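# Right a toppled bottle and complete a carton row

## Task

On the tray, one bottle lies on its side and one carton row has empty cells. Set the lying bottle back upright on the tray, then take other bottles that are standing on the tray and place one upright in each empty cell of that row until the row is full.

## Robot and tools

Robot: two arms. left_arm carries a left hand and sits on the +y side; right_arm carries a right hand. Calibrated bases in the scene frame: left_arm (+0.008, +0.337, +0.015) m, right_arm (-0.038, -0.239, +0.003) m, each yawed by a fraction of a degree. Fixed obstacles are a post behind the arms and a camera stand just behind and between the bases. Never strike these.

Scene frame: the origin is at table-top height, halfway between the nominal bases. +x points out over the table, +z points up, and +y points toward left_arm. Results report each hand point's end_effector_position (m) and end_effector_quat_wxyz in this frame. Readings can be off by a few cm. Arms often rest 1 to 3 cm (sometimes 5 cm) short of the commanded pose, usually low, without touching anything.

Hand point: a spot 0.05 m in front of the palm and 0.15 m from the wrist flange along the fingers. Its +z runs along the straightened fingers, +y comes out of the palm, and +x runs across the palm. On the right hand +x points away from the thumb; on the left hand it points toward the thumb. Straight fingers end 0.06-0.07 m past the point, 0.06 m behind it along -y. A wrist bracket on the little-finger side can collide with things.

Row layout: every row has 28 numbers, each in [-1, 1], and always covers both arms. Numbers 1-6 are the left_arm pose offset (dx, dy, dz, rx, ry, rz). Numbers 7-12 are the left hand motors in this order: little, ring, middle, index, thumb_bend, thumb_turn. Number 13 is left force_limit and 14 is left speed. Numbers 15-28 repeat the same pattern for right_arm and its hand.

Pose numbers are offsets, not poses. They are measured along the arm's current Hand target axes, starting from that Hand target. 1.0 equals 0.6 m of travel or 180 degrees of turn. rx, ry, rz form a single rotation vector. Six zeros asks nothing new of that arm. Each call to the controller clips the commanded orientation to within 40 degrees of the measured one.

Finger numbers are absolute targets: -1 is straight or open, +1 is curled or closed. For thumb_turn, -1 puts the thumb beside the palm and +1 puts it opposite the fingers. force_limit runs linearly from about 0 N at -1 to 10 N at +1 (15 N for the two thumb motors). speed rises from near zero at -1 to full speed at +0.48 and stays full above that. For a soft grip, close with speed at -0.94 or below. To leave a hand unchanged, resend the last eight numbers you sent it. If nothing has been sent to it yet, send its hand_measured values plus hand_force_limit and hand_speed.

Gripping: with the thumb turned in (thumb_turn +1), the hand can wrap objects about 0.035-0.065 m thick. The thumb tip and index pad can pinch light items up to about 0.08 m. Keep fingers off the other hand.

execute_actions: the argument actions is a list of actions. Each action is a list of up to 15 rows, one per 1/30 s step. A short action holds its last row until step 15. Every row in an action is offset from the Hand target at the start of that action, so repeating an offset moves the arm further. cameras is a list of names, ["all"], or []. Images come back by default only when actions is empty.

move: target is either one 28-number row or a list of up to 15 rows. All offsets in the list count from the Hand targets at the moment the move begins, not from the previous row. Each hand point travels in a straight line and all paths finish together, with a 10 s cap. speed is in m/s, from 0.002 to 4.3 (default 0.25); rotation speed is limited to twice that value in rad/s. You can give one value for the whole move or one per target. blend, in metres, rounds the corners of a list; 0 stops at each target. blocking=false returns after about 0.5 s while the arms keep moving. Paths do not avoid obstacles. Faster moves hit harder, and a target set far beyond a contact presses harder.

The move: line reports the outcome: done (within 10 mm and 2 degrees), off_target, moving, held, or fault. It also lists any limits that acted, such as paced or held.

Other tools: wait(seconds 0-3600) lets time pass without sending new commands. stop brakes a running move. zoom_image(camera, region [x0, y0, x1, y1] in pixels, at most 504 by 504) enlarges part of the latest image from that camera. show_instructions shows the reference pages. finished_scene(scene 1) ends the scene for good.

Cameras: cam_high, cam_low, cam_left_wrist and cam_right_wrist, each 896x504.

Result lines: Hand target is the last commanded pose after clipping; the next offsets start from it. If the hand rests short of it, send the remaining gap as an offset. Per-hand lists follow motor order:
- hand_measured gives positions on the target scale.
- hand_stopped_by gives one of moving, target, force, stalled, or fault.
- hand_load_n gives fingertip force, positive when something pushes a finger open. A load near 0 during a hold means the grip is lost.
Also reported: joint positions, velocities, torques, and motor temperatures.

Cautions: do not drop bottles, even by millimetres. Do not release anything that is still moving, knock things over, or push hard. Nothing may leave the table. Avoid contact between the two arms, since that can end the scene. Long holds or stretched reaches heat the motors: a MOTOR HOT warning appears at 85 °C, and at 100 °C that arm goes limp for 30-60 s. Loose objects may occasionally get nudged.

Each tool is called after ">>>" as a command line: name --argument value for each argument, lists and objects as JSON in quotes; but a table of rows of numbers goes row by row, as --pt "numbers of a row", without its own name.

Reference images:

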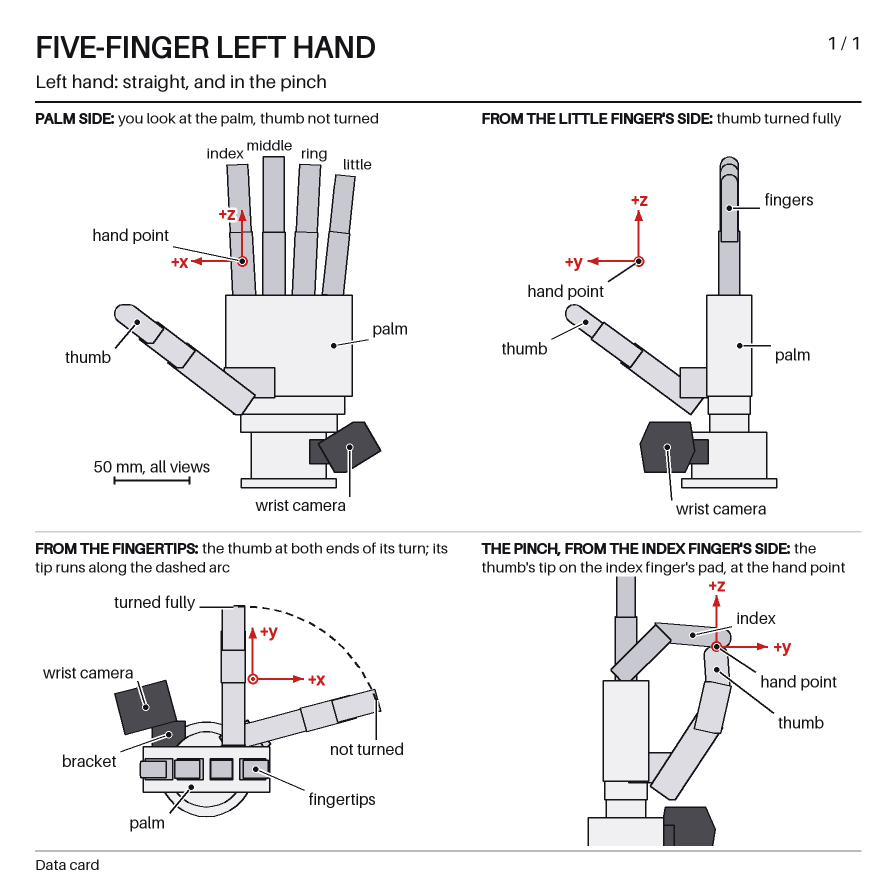

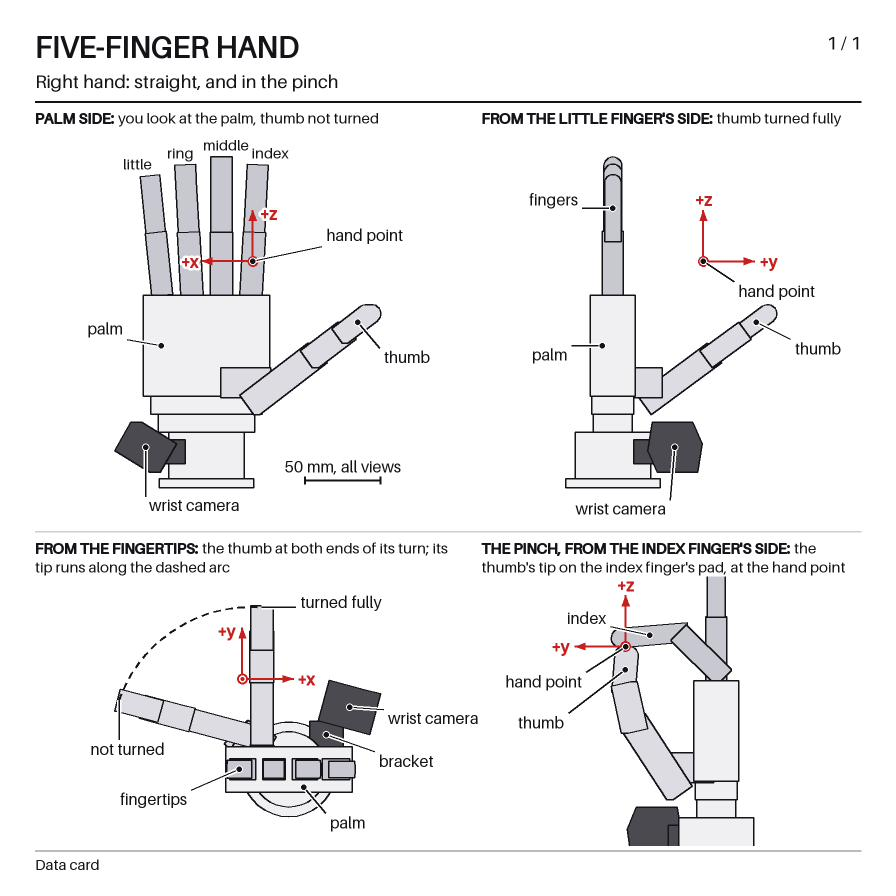

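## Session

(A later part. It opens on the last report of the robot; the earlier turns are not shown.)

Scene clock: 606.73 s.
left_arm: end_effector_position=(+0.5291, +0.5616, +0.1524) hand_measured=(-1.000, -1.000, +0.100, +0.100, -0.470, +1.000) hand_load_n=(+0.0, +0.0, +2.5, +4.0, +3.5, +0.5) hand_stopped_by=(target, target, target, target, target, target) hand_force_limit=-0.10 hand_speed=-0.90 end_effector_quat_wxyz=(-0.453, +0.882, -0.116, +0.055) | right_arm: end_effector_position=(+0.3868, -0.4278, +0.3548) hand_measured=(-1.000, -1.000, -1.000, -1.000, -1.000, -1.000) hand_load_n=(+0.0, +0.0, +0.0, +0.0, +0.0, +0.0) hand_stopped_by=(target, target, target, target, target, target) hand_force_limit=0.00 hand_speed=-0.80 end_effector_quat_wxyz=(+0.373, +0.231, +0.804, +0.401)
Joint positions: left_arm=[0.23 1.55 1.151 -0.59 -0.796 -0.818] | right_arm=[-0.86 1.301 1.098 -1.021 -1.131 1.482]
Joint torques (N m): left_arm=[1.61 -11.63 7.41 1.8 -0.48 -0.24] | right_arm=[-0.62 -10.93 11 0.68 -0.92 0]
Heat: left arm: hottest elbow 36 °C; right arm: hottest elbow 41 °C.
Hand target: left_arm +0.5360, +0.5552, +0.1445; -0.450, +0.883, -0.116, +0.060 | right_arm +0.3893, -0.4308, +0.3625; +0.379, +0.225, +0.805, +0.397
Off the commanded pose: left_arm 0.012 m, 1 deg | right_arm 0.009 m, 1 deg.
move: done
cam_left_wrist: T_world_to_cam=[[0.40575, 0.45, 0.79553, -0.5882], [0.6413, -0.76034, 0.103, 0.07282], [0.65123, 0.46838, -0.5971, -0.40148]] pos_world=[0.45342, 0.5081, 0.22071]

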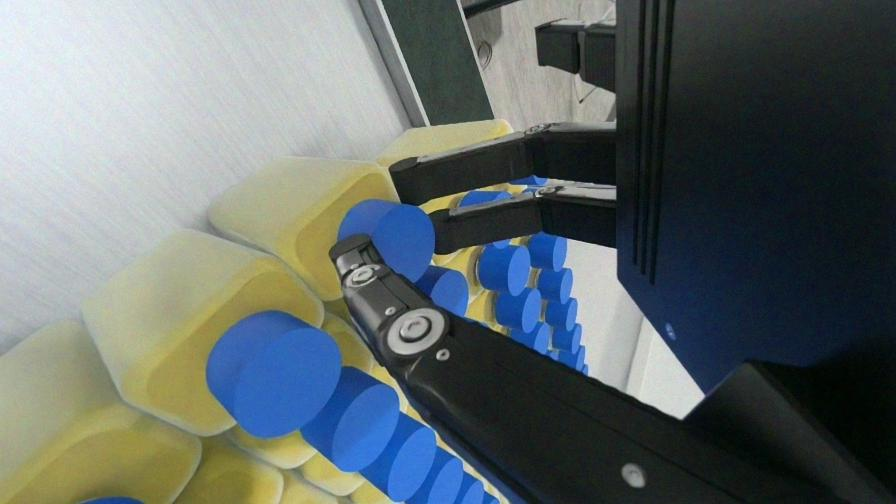

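>>> move --target '[0,0,0,0,0,0,-1,-1,0.25,0.25,-0.47,1,0.1,-0.9,0,0,0,0,0,0,-1,-1,-1,-1,-1,-1,0,-0.8]' --cameras '["cam_left_wrist"]' --speed 0.03

>>> zoom_image --camera "cam_left_wrist" --region '[200, 130, 560, 400]'

Scene clock: 612.67 s.
left_arm: end_effector_position=(+0.5290, +0.5625, +0.1530) hand_measured=(-1.000, -1.000, +0.250, +0.116, -0.472, +1.000) hand_load_n=(+0.0, +0.0, +3.5, +2.0, +3.0, +2.0) hand_stopped_by=(target, target, target, force, target, target) hand_force_limit=0.10 hand_speed=-0.90 end_effector_quat_wxyz=(-0.455, +0.882, -0.114, +0.054) | right_arm: end_effector_position=(+0.3868, -0.4278, +0.3548) hand_measured=(-1.000, -1.000, -1.000, -1.000, -1.000, -1.000) hand_load_n=(+0.0, +0.0, +0.0, +0.0, +0.0, +0.0) hand_stopped_by=(target, target, target, target, target, target) hand_force_limit=0.00 hand_speed=-0.80 end_effector_quat_wxyz=(+0.373, +0.231, +0.804, +0.401)
Joint positions: left_arm=[0.23 1.55 1.151 -0.589 -0.801 -0.818] | right_arm=[-0.86 1.301 1.098 -1.021 -1.131 1.482]
Joint torques (N m): left_arm=[0.85 -11.75 7.47 1.52 -0.29 -0.27] | right_arm=[-0.79 -10.75 11 0.66 -0.91 -0.01]
Heat: left arm: hottest elbow 36 °C; right arm: hottest elbow 41 °C.
Hand target: left_arm +0.5360, +0.5552, +0.1444; -0.450, +0.883, -0.116, +0.060 | right_arm +0.3893, -0.4308, +0.3625; +0.379, +0.225, +0.805, +0.397
Off the commanded pose: left_arm 0.013 m, 1 deg | right_arm 0.009 m, 1 deg.
move: done
cam_left_wrist: T_world_to_cam=[[0.40376, 0.44773, 0.79782, -0.58706], [0.64346, -0.75889, 0.10024, 0.07198], [0.65033, 0.4729, -0.5945, -0.40395]] pos_world=[0.45342, 0.50849, 0.22101]

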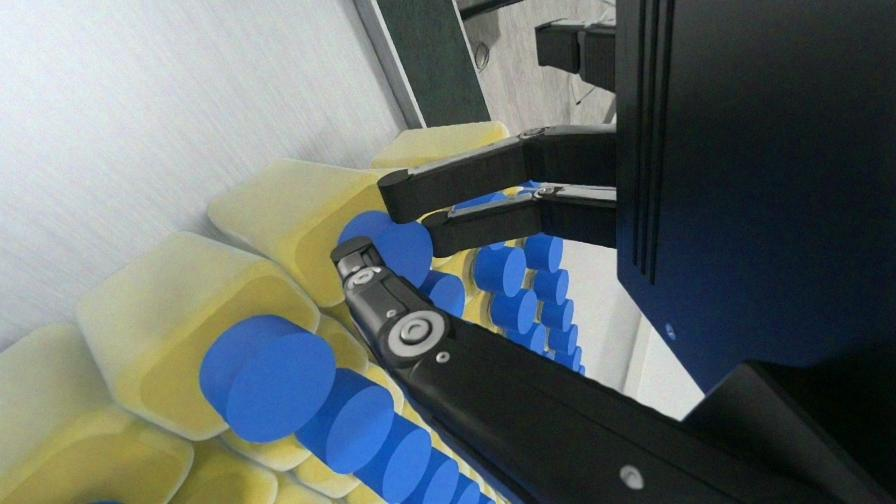

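Scaled by 1.400 from the camera's image (finer frame: 1280x720).

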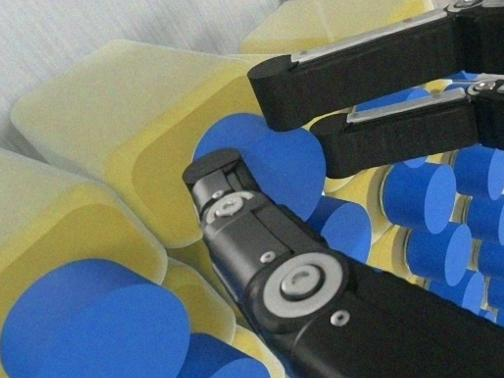

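>>> move --target '[0,0,0,0,0,0,-1,-1,-0.2,-0.2,-0.54,1,0.1,-0.8,0,0,0,0,0,0,-1,-1,-1,-1,-1,-1,0,-0.8]' --cameras '["cam_left_wrist"]' --speed 0.03

Scene clock: 619.73 s.
left_arm: end_effector_position=(+0.5288, +0.5620, +0.1521) hand_measured=(-1.000, -1.000, -0.200, -0.200, -0.540, +1.000) hand_load_n=(+0.0, +0.0, +0.0, +0.0, +0.0, +0.0) hand_stopped_by=(target, target, target, target, target, target) hand_force_limit=0.10 hand_speed=-0.80 end_effector_quat_wxyz=(-0.453, +0.882, -0.115, +0.054) | right_arm: end_effector_position=(+0.3868, -0.4278, +0.3548) hand_measured=(-1.000, -1.000, -1.000, -1.000, -1.000, -1.000) hand_load_n=(+0.0, +0.0, +0.0, +0.0, +0.0, +0.0) hand_stopped_by=(target, target, target, target, target, target) hand_force_limit=0.00 hand_speed=-0.80 end_effector_quat_wxyz=(+0.373, +0.231, +0.804, +0.401)
Joint positions: left_arm=[0.23 1.551 1.15 -0.589 -0.799 -0.818] | right_arm=[-0.86 1.301 1.098 -1.021 -1.131 1.482]
Joint torques (N m): left_arm=[1.2 -12.28 7.5 1.74 -0.33 -0.29] | right_arm=[-0.62 -10.87 11.02 0.7 -0.92 -0.01]
Heat: left arm: hottest elbow 36 °C; right arm: hottest elbow 41 °C.
Hand target: left_arm +0.5359, +0.5552, +0.1444; -0.450, +0.883, -0.116, +0.059 | right_arm +0.3893, -0.4308, +0.3625; +0.379, +0.225, +0.805, +0.397
Off the commanded pose: left_arm 0.013 m, 1 deg | right_arm 0.009 m, 1 deg.
move: done
cam_left_wrist: T_world_to_cam=[[0.40508, 0.44901, 0.79643, -0.58716], [0.64264, -0.75944, 0.10129, 0.07238], [0.65032, 0.47079, -0.59619, -0.4027]] pos_world=[0.45322, 0.50819, 0.22021]

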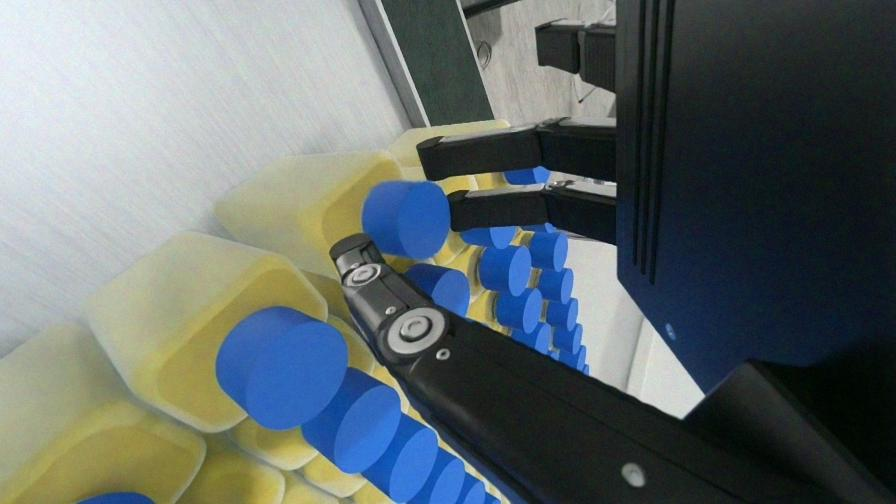

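>>> move --target '[-0.0028,0.0003,0.0053,0,0,0,-1,-1,-0.2,-0.2,-0.5,1,0.1,-0.8,0,0,0,0,0,0,-1,-1,-1,-1,-1,-1,0,-0.8]' --cameras '["cam_left_wrist"]' --speed 0.03

>>> zoom_image --camera "cam_left_wrist" --region '[200, 130, 560, 400]'

Scene clock: 624.77 s.
left_arm: end_effector_position=(+0.5295, +0.5615, +0.1512) hand_measured=(-1.000, -1.000, -0.200, -0.200, -0.500, +1.000) hand_load_n=(+0.0, +0.0, +0.0, -0.5, +0.0, +0.0) hand_stopped_by=(target, target, target, target, target, target) hand_force_limit=0.10 hand_speed=-0.80 end_effector_quat_wxyz=(-0.453, +0.882, -0.115, +0.057) | right_arm: end_effector_position=(+0.3868, -0.4278, +0.3548) hand_measured=(-1.000, -1.000, -1.000, -1.000, -1.000, -1.000) hand_load_n=(+0.0, +0.0, +0.0, +0.0, +0.0, +0.0) hand_stopped_by=(target, target, target, target, target, target) hand_force_limit=0.00 hand_speed=-0.80 end_effector_quat_wxyz=(+0.373, +0.231, +0.804, +0.401)
Joint positions: left_arm=[0.23 1.551 1.147 -0.582 -0.795 -0.818] | right_arm=[-0.86 1.301 1.098 -1.021 -1.131 1.482]
Joint torques (N m): left_arm=[2.08 -11.99 7.46 1.92 -0.36 -0.23] | right_arm=[-0.62 -10.93 11.04 0.64 -0.9 -0.01]
Heat: left arm: hottest elbow 37 °C; right arm: hottest elbow 41 °C.
Hand target: left_arm +0.5350, +0.5580, +0.1424; -0.450, +0.883, -0.116, +0.060 | right_arm +0.3893, -0.4308, +0.3625; +0.379, +0.225, +0.805, +0.397
Off the commanded pose: left_arm 0.011 m, 0 deg | right_arm 0.009 m, 1 deg.
move: off_target (left_arm)
cam_left_wrist: T_world_to_cam=[[0.40251, 0.44973, 0.79732, -0.58575], [0.64074, -0.76048, 0.10549, 0.07256], [0.65379, 0.46841, -0.59426, -0.40431]] pos_world=[0.45361, 0.508, 0.21911]

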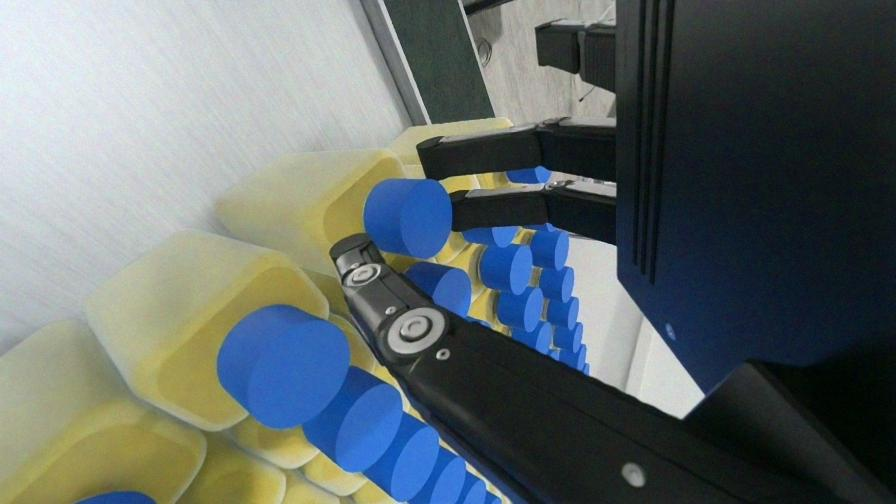

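Scaled by 1.400 from the camera's image (finer frame: 1280x720).

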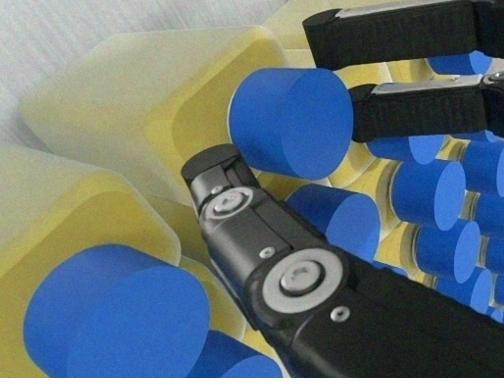

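>>> move --pt "0.0032 -0.0425 -0.0212 0 0 0 -1 -1 -0.2 -0.2 -0.5 1 0.1 -0.8 0 0 0 0 0 0 -1 -1 -1 -1 -1 -1 0 -0.8" --pt "-0.003 -0.019 -0.0095 0 0 0 -1 -1 -0.2 -0.2 -0.5 1 0.1 -0.8 0 0 0 0 0 0 -1 -1 -1 -1 -1 -1 0 -0.8" --cameras '["cam_left_wrist"]' --speed 0.04

>>> zoom_image --camera "cam_left_wrist" --region '[200, 130, 560, 400]'

Scene clock: 636.33 s.
left_arm: end_effector_position=(+0.5287, +0.5607, +0.1541) hand_measured=(-1.000, -1.000, -0.200, -0.200, -0.500, +1.000) hand_load_n=(+0.0, +0.0, +0.0, +0.0, +0.0, +0.0) hand_stopped_by=(target, target, target, target, target, target) hand_force_limit=0.10 hand_speed=-0.80 end_effector_quat_wxyz=(-0.449, +0.884, -0.118, +0.052) | right_arm: end_effector_position=(+0.3868, -0.4278, +0.3548) hand_measured=(-1.000, -1.000, -1.000, -1.000, -1.000, -1.000) hand_load_n=(+0.0, +0.0, +0.5, +0.0, +0.0, +0.5) hand_stopped_by=(target, target, target, target, target, target) hand_force_limit=0.00 hand_speed=-0.80 end_effector_quat_wxyz=(+0.373, +0.231, +0.804, +0.401)
Joint positions: left_arm=[0.23 1.551 1.161 -0.609 -0.792 -0.818] | right_arm=[-0.86 1.301 1.098 -1.021 -1.131 1.482]
Joint torques (N m): left_arm=[2.37 -12.92 7.65 2.07 -0.37 -0.14] | right_arm=[-0.73 -10.87 10.99 0.69 -0.91 -0.01]
Heat: left arm: hottest elbow 36 °C; right arm: hottest elbow 41 °C.
Hand target: left_arm +0.5338, +0.5606, +0.1551; -0.450, +0.883, -0.116, +0.060 | right_arm +0.3893, -0.4308, +0.3625; +0.379, +0.225, +0.805, +0.397
Off the commanded pose: left_arm 0.005 m, 1 deg | right_arm 0.009 m, 1 deg.
move: done
cam_left_wrist: T_world_to_cam=[[0.41339, 0.45381, 0.78941, -0.59426], [0.64064, -0.76104, 0.10201, 0.07307], [0.64706, 0.46355, -0.60533, -0.39373]] pos_world=[0.45362, 0.50781, 0.22332]

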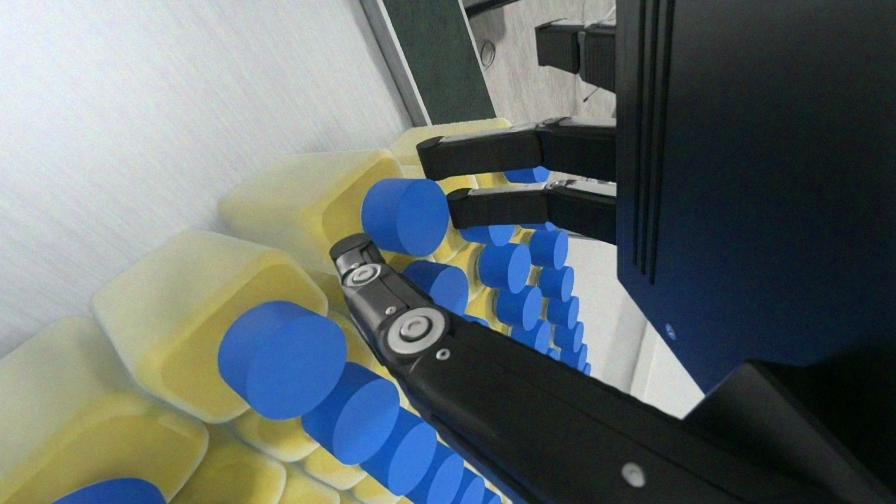

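Scaled by 1.400 from the camera's image (finer frame: 1280x720).

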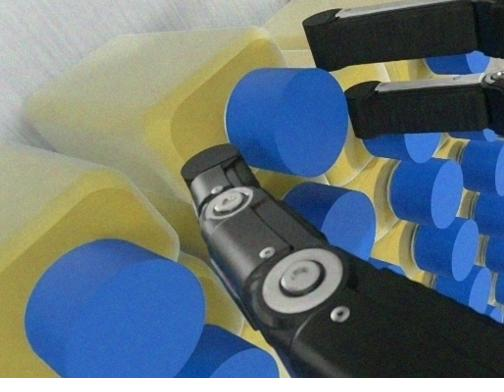

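>>> move --pt "-0.0152 -0.0583 -0.0045 0 0 0 -1 -1 -0.2 -0.2 -0.5 1 0.1 -0.8 0 0 0 0 0 0 -1 -1 -1 -1 -1 -1 0 -0.8" --pt "-0.0065 -0.003 0.0042 0 0 0 -1 -1 -0.2 -0.2 -0.5 1 0.1 -0.8 0 0 0 0 0 0 -1 -1 -1 -1 -1 -1 0 -0.8" --cameras '["cam_left_wrist"]' --speed 0.05

>>> zoom_image --camera "cam_left_wrist" --region '[200, 130, 560, 400]'

Scene clock: 643.60 s.
left_arm: end_effector_position=(+0.5241, +0.5690, +0.1559) hand_measured=(-1.000, -1.000, -0.200, -0.200, -0.500, +1.000) hand_load_n=(+0.0, +0.0, +0.0, +0.0, +0.0, +0.0) hand_stopped_by=(target, target, target, target, target, target) hand_force_limit=0.10 hand_speed=-0.80 end_effector_quat_wxyz=(-0.448, +0.884, -0.121, +0.051) | right_arm: end_effector_position=(+0.3868, -0.4278, +0.3548) hand_measured=(-1.000, -1.000, -1.000, -1.000, -1.000, -1.000) hand_load_n=(+0.0, +0.0, +0.0, +0.0, -0.5, +0.0) hand_stopped_by=(target, target, target, target, target, target) hand_force_limit=0.00 hand_speed=-0.80 end_effector_quat_wxyz=(+0.373, +0.231, +0.804, +0.401)
Joint positions: left_arm=[0.25 1.542 1.156 -0.6 -0.778 -0.791] | right_arm=[-0.86 1.301 1.098 -1.021 -1.131 1.482]
Joint torques (N m): left_arm=[1.67 -13.1 7.39 1.87 -0.61 -0.26] | right_arm=[-0.73 -10.81 10.95 0.69 -0.92 0]
Heat: left arm: hottest elbow 36 °C; right arm: hottest elbow 41 °C.
Hand target: left_arm +0.5308, +0.5644, +0.1549; -0.450, +0.883, -0.116, +0.060 | right_arm +0.3893, -0.4308, +0.3625; +0.379, +0.225, +0.805, +0.397
Off the commanded pose: left_arm 0.008 m, 1 deg | right_arm 0.009 m, 1 deg.
move: done
cam_left_wrist: T_world_to_cam=[[0.41877, 0.45448, 0.78618, -0.6002], [0.63875, -0.7628, 0.10072, 0.08425], [0.64548, 0.45999, -0.60973, -0.38994]] pos_world=[0.44923, 0.51641, 0.22563]

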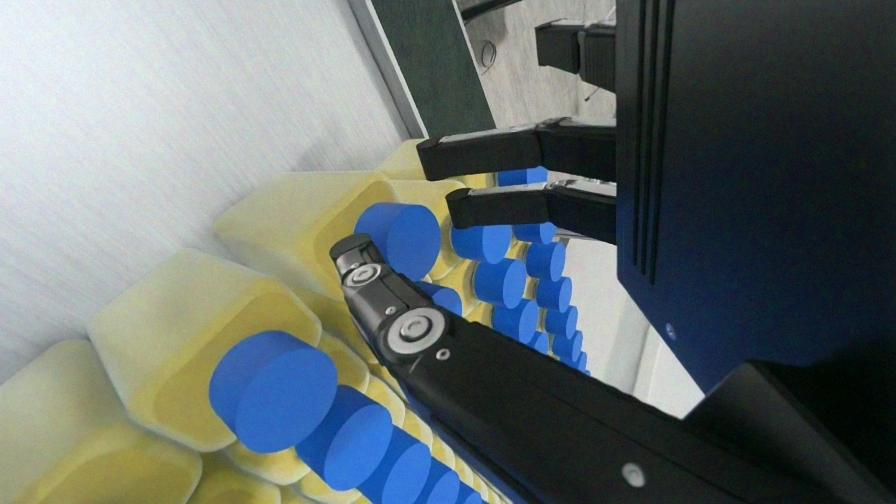

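Scaled by 1.400 from the camera's image (finer frame: 1280x720).

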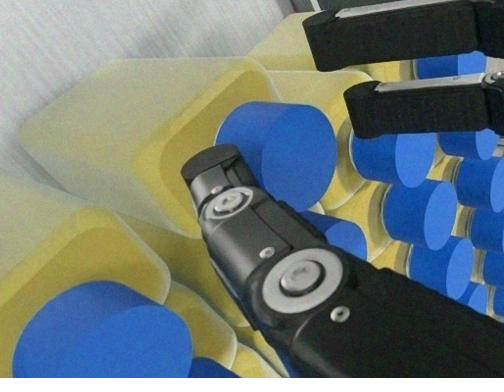

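>>> move --pt "0.0125 -0.0175 -0.0325 0 0 0 -1 -1 -0.2 -0.2 -0.5 1 0.1 -0.8 0 0 0 0 0 0 -1 -1 -1 -1 -1 -1 0 -0.8" --pt "0.0082 0.0067 0.0018 0 0 0 -1 -1 -0.2 -0.2 -0.5 1 0.1 -0.8 0 0 0 0 0 0 -1 -1 -1 -1 -1 -1 0 -0.8" --cameras '["cam_left_wrist"]' --speed 0.05

>>> zoom_image --camera "cam_left_wrist" --region '[200, 130, 560, 400]'

Scene clock: 657.67 s.
left_arm: end_effector_position=(+0.5313, +0.5585, +0.1586) hand_measured=(-1.000, -1.000, -0.200, -0.200, -0.500, +1.000) hand_load_n=(+0.0, +0.0, +0.0, +0.0, +0.0, +0.0) hand_stopped_by=(target, target, target, target, target, target) hand_force_limit=0.10 hand_speed=-0.80 end_effector_quat_wxyz=(-0.452, +0.883, -0.116, +0.061) | right_arm: end_effector_position=(+0.3868, -0.4278, +0.3548) hand_measured=(-1.000, -1.000, -1.000, -1.000, -1.000, -1.000) hand_load_n=(+0.0, +0.0, +0.0, +0.0, +0.0, +0.0) hand_stopped_by=(target, target, target, target, target, target) hand_force_limit=0.00 hand_speed=-0.80 end_effector_quat_wxyz=(+0.373, +0.231, +0.804, +0.401)
Joint positions: left_arm=[0.225 1.542 1.158 -0.598 -0.791 -0.821] | right_arm=[-0.86 1.301 1.098 -1.021 -1.131 1.482]
Joint torques (N m): left_arm=[2.67 -11.81 7.87 2.04 -0.36 -0.07] | right_arm=[-0.56 -10.87 11 0.66 -0.9 0.01]
Heat: left arm: hottest elbow 37 °C; right arm: hottest elbow 41 °C.
Hand target: left_arm +0.5352, +0.5616, +0.1509; -0.450, +0.883, -0.117, +0.060 | right_arm +0.3893, -0.4308, +0.3625; +0.379, +0.225, +0.805, +0.397
Off the commanded pose: left_arm 0.009 m, 0 deg | right_arm 0.009 m, 1 deg.
move: done
cam_left_wrist: T_world_to_cam=[[0.40023, 0.45017, 0.79823, -0.59015], [0.63606, -0.76352, 0.11168, 0.07156], [0.65974, 0.46302, -0.59191, -0.4002]] pos_world=[0.45471, 0.50561, 0.2262]

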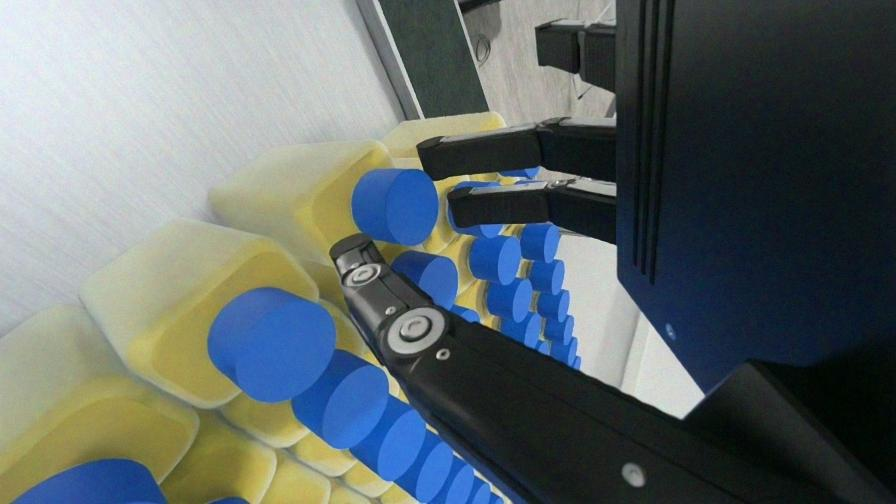

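Scaled by 1.400 from the camera's image (finer frame: 1280x720).

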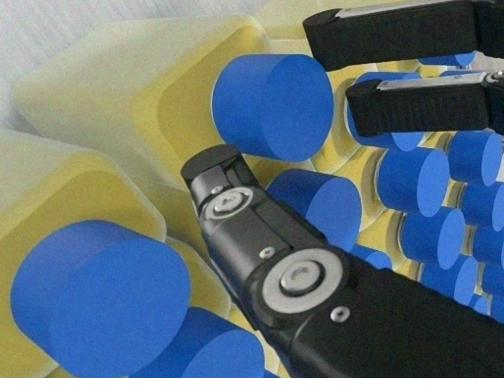

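>>> move --pt "-0.0157 -0.0363 -0.0037 0 0 0 -1 -1 -0.2 -0.2 -0.5 1 0.1 -0.8 0 0 0 0 0 0 -1 -1 -1 -1 -1 -1 0 -0.8" --pt "-0.0085 -0.0055 0.0075 0 0 0 -1 -1 -0.2 -0.2 -0.5 1 0.1 -0.8 0 0 0 0 0 0 -1 -1 -1 -1 -1 -1 0 -0.8" --cameras '["cam_left_wrist"]' --speed 0.05

>>> zoom_image --camera "cam_left_wrist" --region '[200, 130, 560, 400]'

Scene clock: 671.67 s.
left_arm: end_effector_position=(+0.5280, +0.5689, +0.1572) hand_measured=(-1.000, -1.000, -0.200, -0.200, -0.500, +1.000) hand_load_n=(+0.0, +0.0, +0.0, +0.0, +0.0, +0.0) hand_stopped_by=(target, target, target, target, target, target) hand_force_limit=0.10 hand_speed=-0.80 end_effector_quat_wxyz=(-0.449, +0.884, -0.116, +0.059) | right_arm: end_effector_position=(+0.3868, -0.4278, +0.3548) hand_measured=(-1.000, -1.000, -1.000, -1.000, -1.000, -1.000) hand_load_n=(+0.0, +0.0, +0.0, +0.0, +0.0, +0.0) hand_stopped_by=(target, target, target, target, target, target) hand_force_limit=0.00 hand_speed=-0.80 end_effector_quat_wxyz=(+0.373, +0.231, +0.804, +0.401)
Joint positions: left_arm=[0.249 1.542 1.155 -0.583 -0.775 -0.798] | right_arm=[-0.86 1.301 1.098 -1.021 -1.131 1.482]
Joint torques (N m): left_arm=[1.79 -12.34 7.28 1.96 -0.61 -0.11] | right_arm=[-0.67 -10.99 10.96 0.66 -0.91 -0.01]
Heat: left arm: hottest elbow 36 °C; right arm: hottest elbow 41 °C.
Hand target: left_arm +0.5317, +0.5685, +0.1511; -0.450, +0.883, -0.116, +0.059 | right_arm +0.3893, -0.4308, +0.3625; +0.379, +0.225, +0.805, +0.397
Off the commanded pose: left_arm 0.007 m, 0 deg | right_arm 0.009 m, 1 deg.
move: done
cam_left_wrist: T_world_to_cam=[[0.40195, 0.45515, 0.79453, -0.59557], [0.63781, -0.76176, 0.1137, 0.07944], [0.65699, 0.46105, -0.59649, -0.40044]] pos_world=[0.45181, 0.51621, 0.22531]

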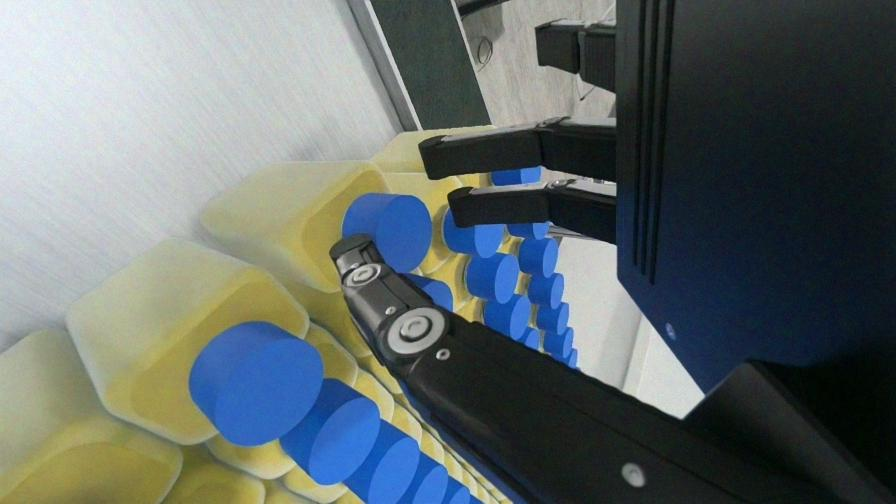

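Scaled by 1.400 from the camera's image (finer frame: 1280x720).

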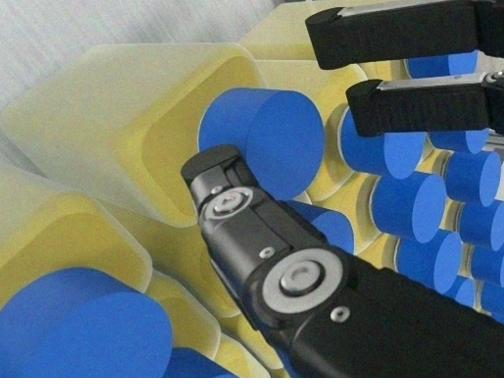

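>>> move --target '[0.0032,0.011,0.0047,0,0,0,-1,-1,-0.2,-0.2,-0.58,1,0.1,-0.8,0,0,0,0,0,0,-1,-1,-1,-1,-1,-1,0,-0.8]' --cameras '["cam_left_wrist"]' --speed 0.03

>>> zoom_image --camera "cam_left_wrist" --region '[200, 130, 560, 400]'

Scene clock: 676.90 s.
left_arm: end_effector_position=(+0.5279, +0.5692, +0.1530) hand_measured=(-1.000, -1.000, -0.200, -0.200, -0.580, +1.000) hand_load_n=(+0.0, +0.0, +0.0, +0.0, +0.0, +0.0) hand_stopped_by=(target, target, target, target, target, target) hand_force_limit=0.10 hand_speed=-0.80 end_effector_quat_wxyz=(-0.450, +0.884, -0.115, +0.059) | right_arm: end_effector_position=(+0.3868, -0.4278, +0.3548) hand_measured=(-1.000, -1.000, -1.000, -1.000, -1.000, -1.000) hand_load_n=(+0.0, +0.0, +0.0, +0.0, +0.0, +0.0) hand_stopped_by=(target, target, target, target, target, target) hand_force_limit=0.00 hand_speed=-0.80 end_effector_quat_wxyz=(+0.373, +0.231, +0.804, +0.401)
Joint positions: left_arm=[0.249 1.546 1.146 -0.57 -0.777 -0.798] | right_arm=[-0.86 1.301 1.098 -1.021 -1.131 1.482]
Joint torques (N m): left_arm=[2.14 -12.34 7.38 1.91 -0.64 -0.16] | right_arm=[-0.67 -10.75 10.99 0.62 -0.91 0.01]
Heat: left arm: hottest elbow 36 °C; right arm: hottest elbow 41 °C.
Hand target: left_arm +0.5332, +0.5664, +0.1441; -0.450, +0.883, -0.116, +0.060 | right_arm +0.3893, -0.4308, +0.3625; +0.379, +0.225, +0.805, +0.397
Off the commanded pose: left_arm 0.011 m, 0 deg | right_arm 0.009 m, 1 deg.
move: off_target (left_arm)
cam_left_wrist: T_world_to_cam=[[0.40065, 0.45405, 0.79582, -0.59125], [0.63849, -0.7613, 0.11292, 0.07976], [0.65712, 0.46288, -0.59492, -0.40427]] pos_world=[0.45161, 0.51631, 0.22101]

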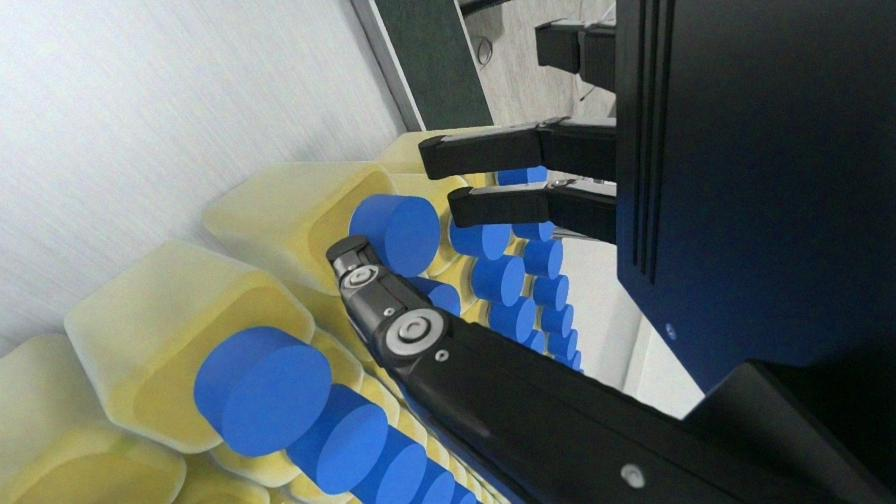

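Scaled by 1.400 from the camera's image (finer frame: 1280x720).

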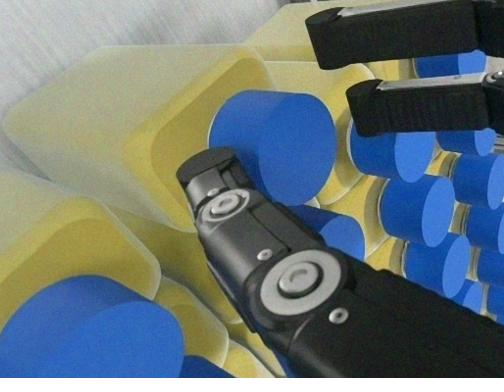

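>>> move --target '[0,0.0065,0.0047,0,0,0,-1,-1,-0.2,-0.2,-0.58,1,0.1,-0.8,0,0,0,0,0,0,-1,-1,-1,-1,-1,-1,0,-0.8]' --cameras '["cam_left_wrist"]' --speed 0.03

>>> zoom_image --camera "cam_left_wrist" --region '[200, 130, 560, 400]'

Scene clock: 678.87 s.
left_arm: end_effector_position=(+0.5279, +0.5693, +0.1477) hand_measured=(-1.000, -1.000, -0.200, -0.200, -0.580, +1.000) hand_load_n=(+0.0, +0.0, +0.0, +0.0, +0.0, +0.0) hand_stopped_by=(target, target, target, target, target, target) hand_force_limit=0.10 hand_speed=-0.80 end_effector_quat_wxyz=(-0.450, +0.884, -0.115, +0.059) | right_arm: end_effector_position=(+0.3868, -0.4278, +0.3548) hand_measured=(-1.000, -1.000, -1.000, -1.000, -1.000, -1.000) hand_load_n=(+0.0, +0.0, +0.0, +0.0, +0.0, +0.0) hand_stopped_by=(target, target, target, target, target, target) hand_force_limit=0.00 hand_speed=-0.80 end_effector_quat_wxyz=(+0.373, +0.231, +0.804, +0.401)
Joint positions: left_arm=[0.249 1.552 1.139 -0.557 -0.778 -0.798] | right_arm=[-0.86 1.301 1.098 -1.021 -1.131 1.482]
Joint torques (N m): left_arm=[1.85 -11.93 7.3 1.92 -0.65 -0.19] | right_arm=[-0.67 -10.75 11.02 0.69 -0.9 -0.01]
Heat: left arm: hottest elbow 36 °C; right arm: hottest elbow 41 °C.
Hand target: left_arm +0.5331, +0.5664, +0.1391; -0.450, +0.883, -0.116, +0.059 | right_arm +0.3893, -0.4308, +0.3625; +0.379, +0.225, +0.805, +0.397
Off the commanded pose: left_arm 0.010 m, 0 deg | right_arm 0.009 m, 1 deg.
move: done
cam_left_wrist: T_world_to_cam=[[0.40118, 0.45404, 0.79555, -0.58737], [0.63871, -0.7612, 0.11235, 0.08033], [0.65658, 0.46305, -0.59538, -0.40722]] pos_world=[0.45171, 0.51641, 0.21581]

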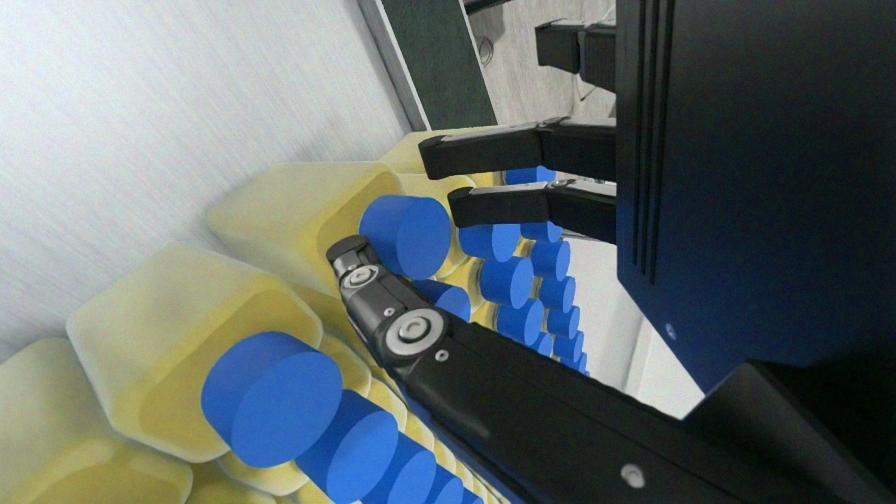

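Scaled by 1.400 from the camera's image (finer frame: 1280x720).

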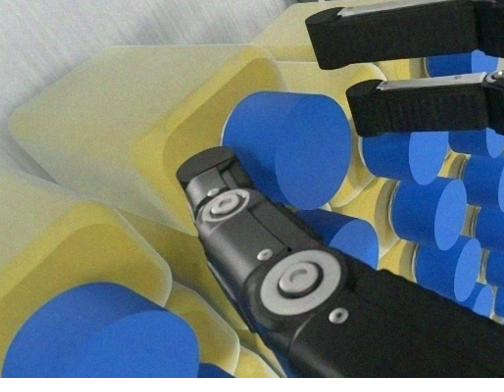

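>>> move --target '[0.0105,0.0003,-0.0005,0,0,0,-1,-1,-0.2,-0.2,-0.58,1,0.1,-0.8,0,0,0,0,0,0,-1,-1,-1,-1,-1,-1,0,-0.8]' --cameras '["cam_left_wrist"]' --speed 0.03

>>> zoom_image --camera "cam_left_wrist" --region '[200, 130, 560, 400]'

Scene clock: 683.73 s.
left_arm: end_effector_position=(+0.5282, +0.5683, +0.1402) hand_measured=(-1.000, -1.000, -0.200, -0.200, -0.580, +1.000) hand_load_n=(+0.0, +0.0, +0.0, +0.0, +0.0, +0.0) hand_stopped_by=(target, target, target, target, target, target) hand_force_limit=0.10 hand_speed=-0.80 end_effector_quat_wxyz=(-0.449, +0.884, -0.119, +0.053) | right_arm: end_effector_position=(+0.3868, -0.4278, +0.3548) hand_measured=(-1.000, -1.000, -1.000, -1.000, -1.000, -1.000) hand_load_n=(+0.0, +0.0, +0.0, +0.0, -0.5, +0.0) hand_stopped_by=(target, target, target, target, target, target) hand_force_limit=0.00 hand_speed=-0.80 end_effector_quat_wxyz=(+0.373, +0.231, +0.804, +0.401)
Joint positions: left_arm=[0.246 1.567 1.139 -0.557 -0.781 -0.798] | right_arm=[-0.86 1.301 1.098 -1.021 -1.131 1.482]
Joint torques (N m): left_arm=[1.32 -11.52 8.51 1.7 -0.62 -0.29] | right_arm=[-0.62 -10.87 11 0.66 -0.91 0]
Heat: left arm: hottest elbow 36 °C; right arm: hottest elbow 41 °C.
Hand target: left_arm +0.5391, +0.5644, +0.1393; -0.450, +0.883, -0.116, +0.059 | right_arm +0.3893, -0.4308, +0.3625; +0.379, +0.225, +0.805, +0.397
Off the commanded pose: left_arm 0.012 m, 1 deg | right_arm 0.009 m, 1 deg.
move: off_target (left_arm)
cam_left_wrist: T_world_to_cam=[[0.41335, 0.45419, 0.78921, -0.58667], [0.63962, -0.76171, 0.10336, 0.08126], [0.64809, 0.46207, -0.60536, -0.40503]] pos_world=[0.45302, 0.51551, 0.20942]

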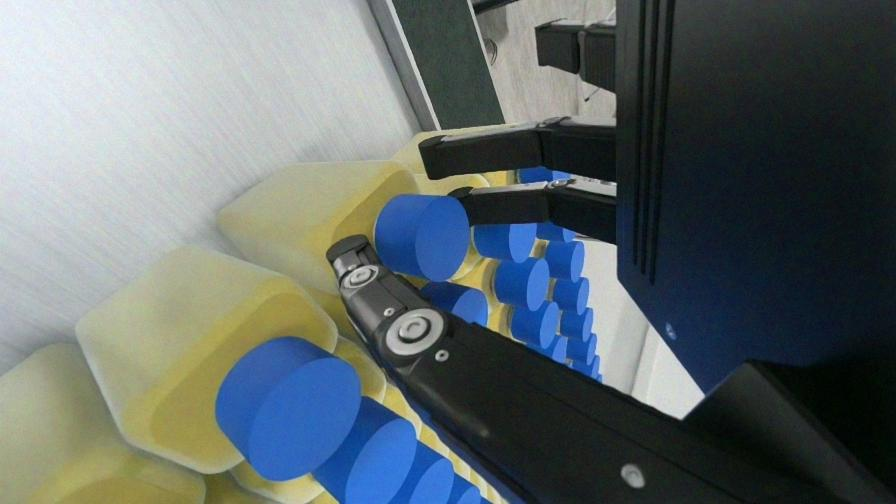

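Scaled by 1.400 from the camera's image (finer frame: 1280x720).

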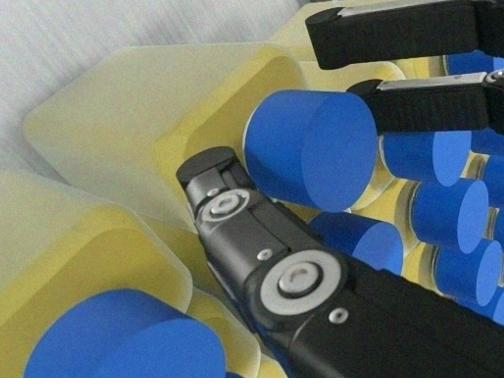

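>>> move --pt "-0.0085 -0.0487 -0.0263 0 0 0 -1 -1 -0.2 -0.2 -0.58 1 0.1 -0.8 0 0 0 0 0 0 -1 -1 -1 -1 -1 -1 0 -0.8" --pt "-0.0085 -0.0072 0.0037 0 0 0 -1 -1 -0.2 -0.2 -0.58 1 0.1 -0.8 0 0 0 0 0 0 -1 -1 -1 -1 -1 -1 0 -0.8" --cameras '["cam_left_wrist"]' --speed 0.05

>>> zoom_image --camera "cam_left_wrist" --region '[200, 130, 560, 400]'

Scene clock: 693.87 s.
left_arm: end_effector_position=(+0.5320, +0.5693, +0.1481) hand_measured=(-1.000, -1.000, -0.200, -0.200, -0.580, +1.000) hand_load_n=(+0.0, +0.0, +0.0, +0.0, +0.0, +0.0) hand_stopped_by=(target, target, target, target, target, target) hand_force_limit=0.10 hand_speed=-0.80 end_effector_quat_wxyz=(-0.451, +0.883, -0.116, +0.059) | right_arm: end_effector_position=(+0.3868, -0.4278, +0.3548) hand_measured=(-1.000, -1.000, -1.000, -1.000, -1.000, -1.000) hand_load_n=(+0.0, +0.0, +0.0, +0.0, +0.0, +0.0) hand_stopped_by=(target, target, target, target, target, target) hand_force_limit=0.00 hand_speed=-0.80 end_effector_quat_wxyz=(+0.373, +0.231, +0.804, +0.401)
Joint positions: left_arm=[0.246 1.562 1.15 -0.558 -0.781 -0.798] | right_arm=[-0.86 1.301 1.098 -1.021 -1.131 1.482]
Joint torques (N m): left_arm=[2.14 -11.87 7.34 1.98 -0.38 -0.08] | right_arm=[-0.5 -10.81 11 0.69 -0.91 0]
Heat: left arm: hottest elbow 37 °C; right arm: hottest elbow 41 °C.
Hand target: left_arm +0.5353, +0.5699, +0.1414; -0.450, +0.883, -0.116, +0.059 | right_arm +0.3893, -0.4308, +0.3625; +0.379, +0.225, +0.805, +0.397
Off the commanded pose: left_arm 0.007 m, 0 deg | right_arm 0.009 m, 1 deg.
move: done
cam_left_wrist: T_world_to_cam=[[0.40219, 0.45128, 0.79661, -0.5884], [0.63815, -0.76208, 0.10953, 0.07893], [0.65651, 0.46431, -0.59449, -0.41055]] pos_world=[0.45581, 0.51631, 0.21601]

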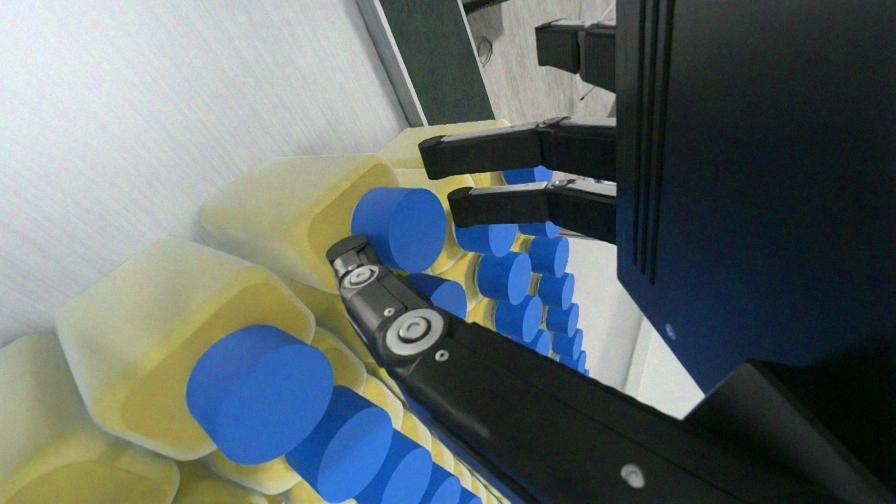

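Scaled by 1.400 from the camera's image (finer frame: 1280x720).

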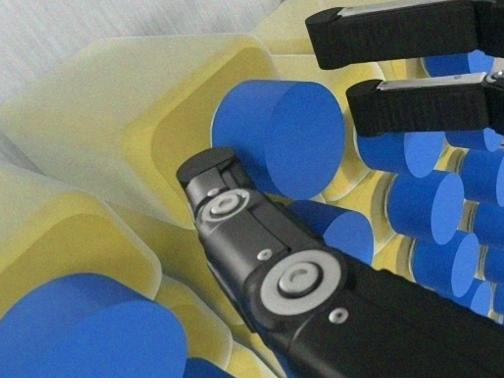

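>>> move --target '[0,0,0,0,0,0,-1,-1,0.12,0.12,-0.5,1,-0.2,-0.9,0,0,0,0,0,0,-1,-1,-1,-1,-1,-1,0,-0.8]' --cameras '["cam_left_wrist"]' --speed 0.03

>>> zoom_image --camera "cam_left_wrist" --region '[200, 130, 560, 400]'

Scene clock: 702.37 s.
left_arm: end_effector_position=(+0.5321, +0.5693, +0.1481) hand_measured=(-1.000, -1.000, +0.106, +0.116, -0.502, +1.000) hand_load_n=(+0.0, +0.0, +4.0, +4.5, +5.0, +0.5) hand_stopped_by=(target, target, force, force, target, target) hand_force_limit=-0.20 hand_speed=-0.90 end_effector_quat_wxyz=(-0.451, +0.883, -0.116, +0.059) | right_arm: end_effector_position=(+0.3868, -0.4278, +0.3548) hand_measured=(-1.000, -1.000, -1.000, -1.000, -1.000, -1.000) hand_load_n=(+0.0, +0.0, +0.0, +0.0, +0.0, +0.0) hand_stopped_by=(target, target, target, target, target, target) hand_force_limit=0.00 hand_speed=-0.80 end_effector_quat_wxyz=(+0.373, +0.231, +0.804, +0.401)
Joint positions: left_arm=[0.246 1.562 1.15 -0.558 -0.781 -0.798] | right_arm=[-0.86 1.301 1.098 -1.021 -1.131 1.482]
Joint torques (N m): left_arm=[2.43 -12.22 7.36 1.83 -0.39 -0.1] | right_arm=[-0.67 -10.81 11 0.69 -0.92 -0.01]
Heat: left arm: hottest elbow 37 °C; right arm: hottest elbow 41 °C.
Hand target: left_arm +0.5354, +0.5699, +0.1414; -0.450, +0.883, -0.116, +0.060 | right_arm +0.3893, -0.4308, +0.3625; +0.379, +0.225, +0.805, +0.397
Off the commanded pose: left_arm 0.007 m, 0 deg | right_arm 0.009 m, 1 deg.
move: done
cam_left_wrist: T_world_to_cam=[[0.4019, 0.45117, 0.79682, -0.58829], [0.63813, -0.76208, 0.10965, 0.07885], [0.65671, 0.46441, -0.59419, -0.41083]] pos_world=[0.45591, 0.51631, 0.21601]

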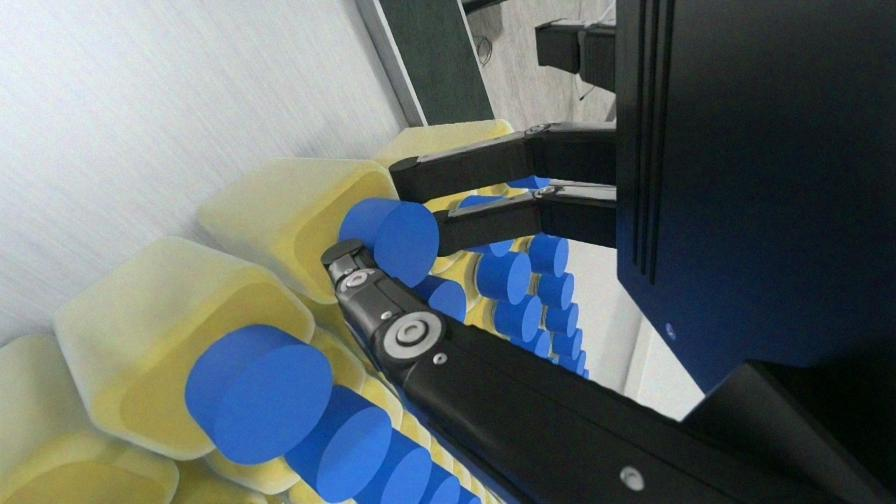

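Scaled by 1.400 from the camera's image (finer frame: 1280x720).

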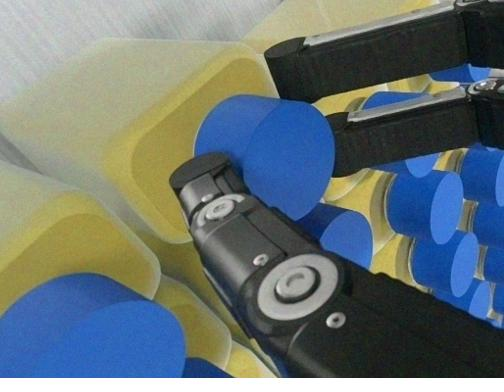

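>>> move --target '[0,0,0,0,0,0,-1,-1,0.2,0.2,-0.47,1,0.2,-0.92,0,0,0,0,0,0,-1,-1,-1,-1,-1,-1,0,-0.8]' --cameras '["cam_left_wrist"]' --speed 0.03

>>> zoom_image --camera "cam_left_wrist" --region '[200, 130, 560, 400]'

Scene clock: 705.87 s.
left_arm: end_effector_position=(+0.5321, +0.5693, +0.1481) hand_measured=(-1.000, -1.000, +0.134, +0.136, -0.480, +1.000) hand_load_n=(-0.5, +0.0, +6.5, +6.5, +9.0, +1.5) hand_stopped_by=(target, target, force, force, force, target) hand_force_limit=0.20 hand_speed=-0.92 end_effector_quat_wxyz=(-0.451, +0.883, -0.116, +0.059) | right_arm: end_effector_position=(+0.3868, -0.4278, +0.3548) hand_measured=(-1.000, -1.000, -1.000, -1.000, -1.000, -1.000) hand_load_n=(+0.0, +0.0, +0.0, +0.0, +0.0, +0.0) hand_stopped_by=(target, target, target, target, target, target) hand_force_limit=0.00 hand_speed=-0.80 end_effector_quat_wxyz=(+0.373, +0.231, +0.804, +0.401)
Joint positions: left_arm=[0.246 1.562 1.15 -0.558 -0.781 -0.798] | right_arm=[-0.86 1.301 1.098 -1.021 -1.131 1.482]
Joint torques (N m): left_arm=[2.26 -12.22 7.23 1.91 -0.37 -0.09] | right_arm=[-0.5 -10.7 10.97 0.66 -0.91 -0.01]
Heat: left arm: hottest elbow 37 °C; right arm: hottest elbow 41 °C.
Hand target: left_arm +0.5354, +0.5699, +0.1414; -0.450, +0.883, -0.116, +0.060 | right_arm +0.3893, -0.4308, +0.3625; +0.379, +0.225, +0.805, +0.397
Off the commanded pose: left_arm 0.007 m, 0 deg | right_arm 0.009 m, 1 deg.
move: done
cam_left_wrist: T_world_to_cam=[[0.4019, 0.45117, 0.79682, -0.58829], [0.63813, -0.76208, 0.10965, 0.07885], [0.65671, 0.46441, -0.59419, -0.41083]] pos_world=[0.45591, 0.51631, 0.21601]

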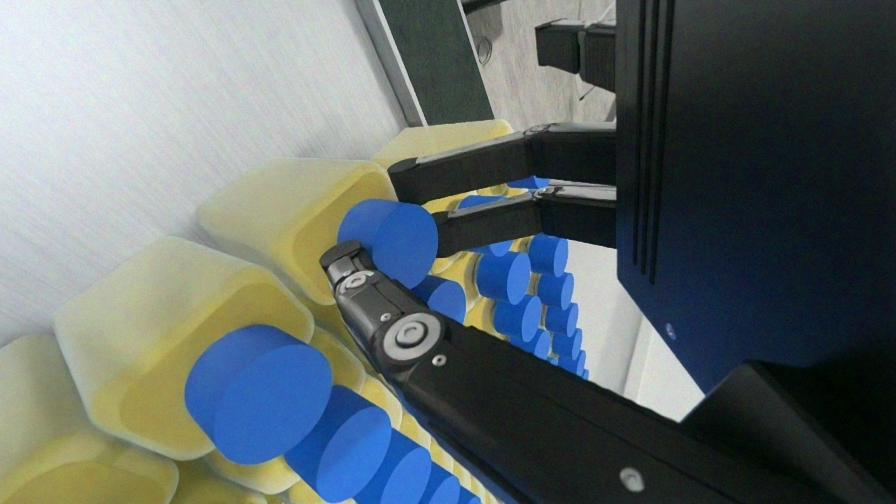

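Scaled by 1.400 from the camera's image (finer frame: 1280x720).

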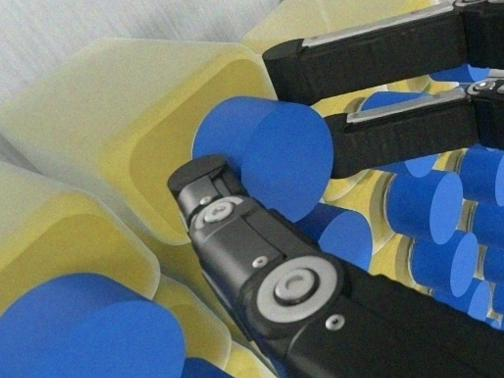

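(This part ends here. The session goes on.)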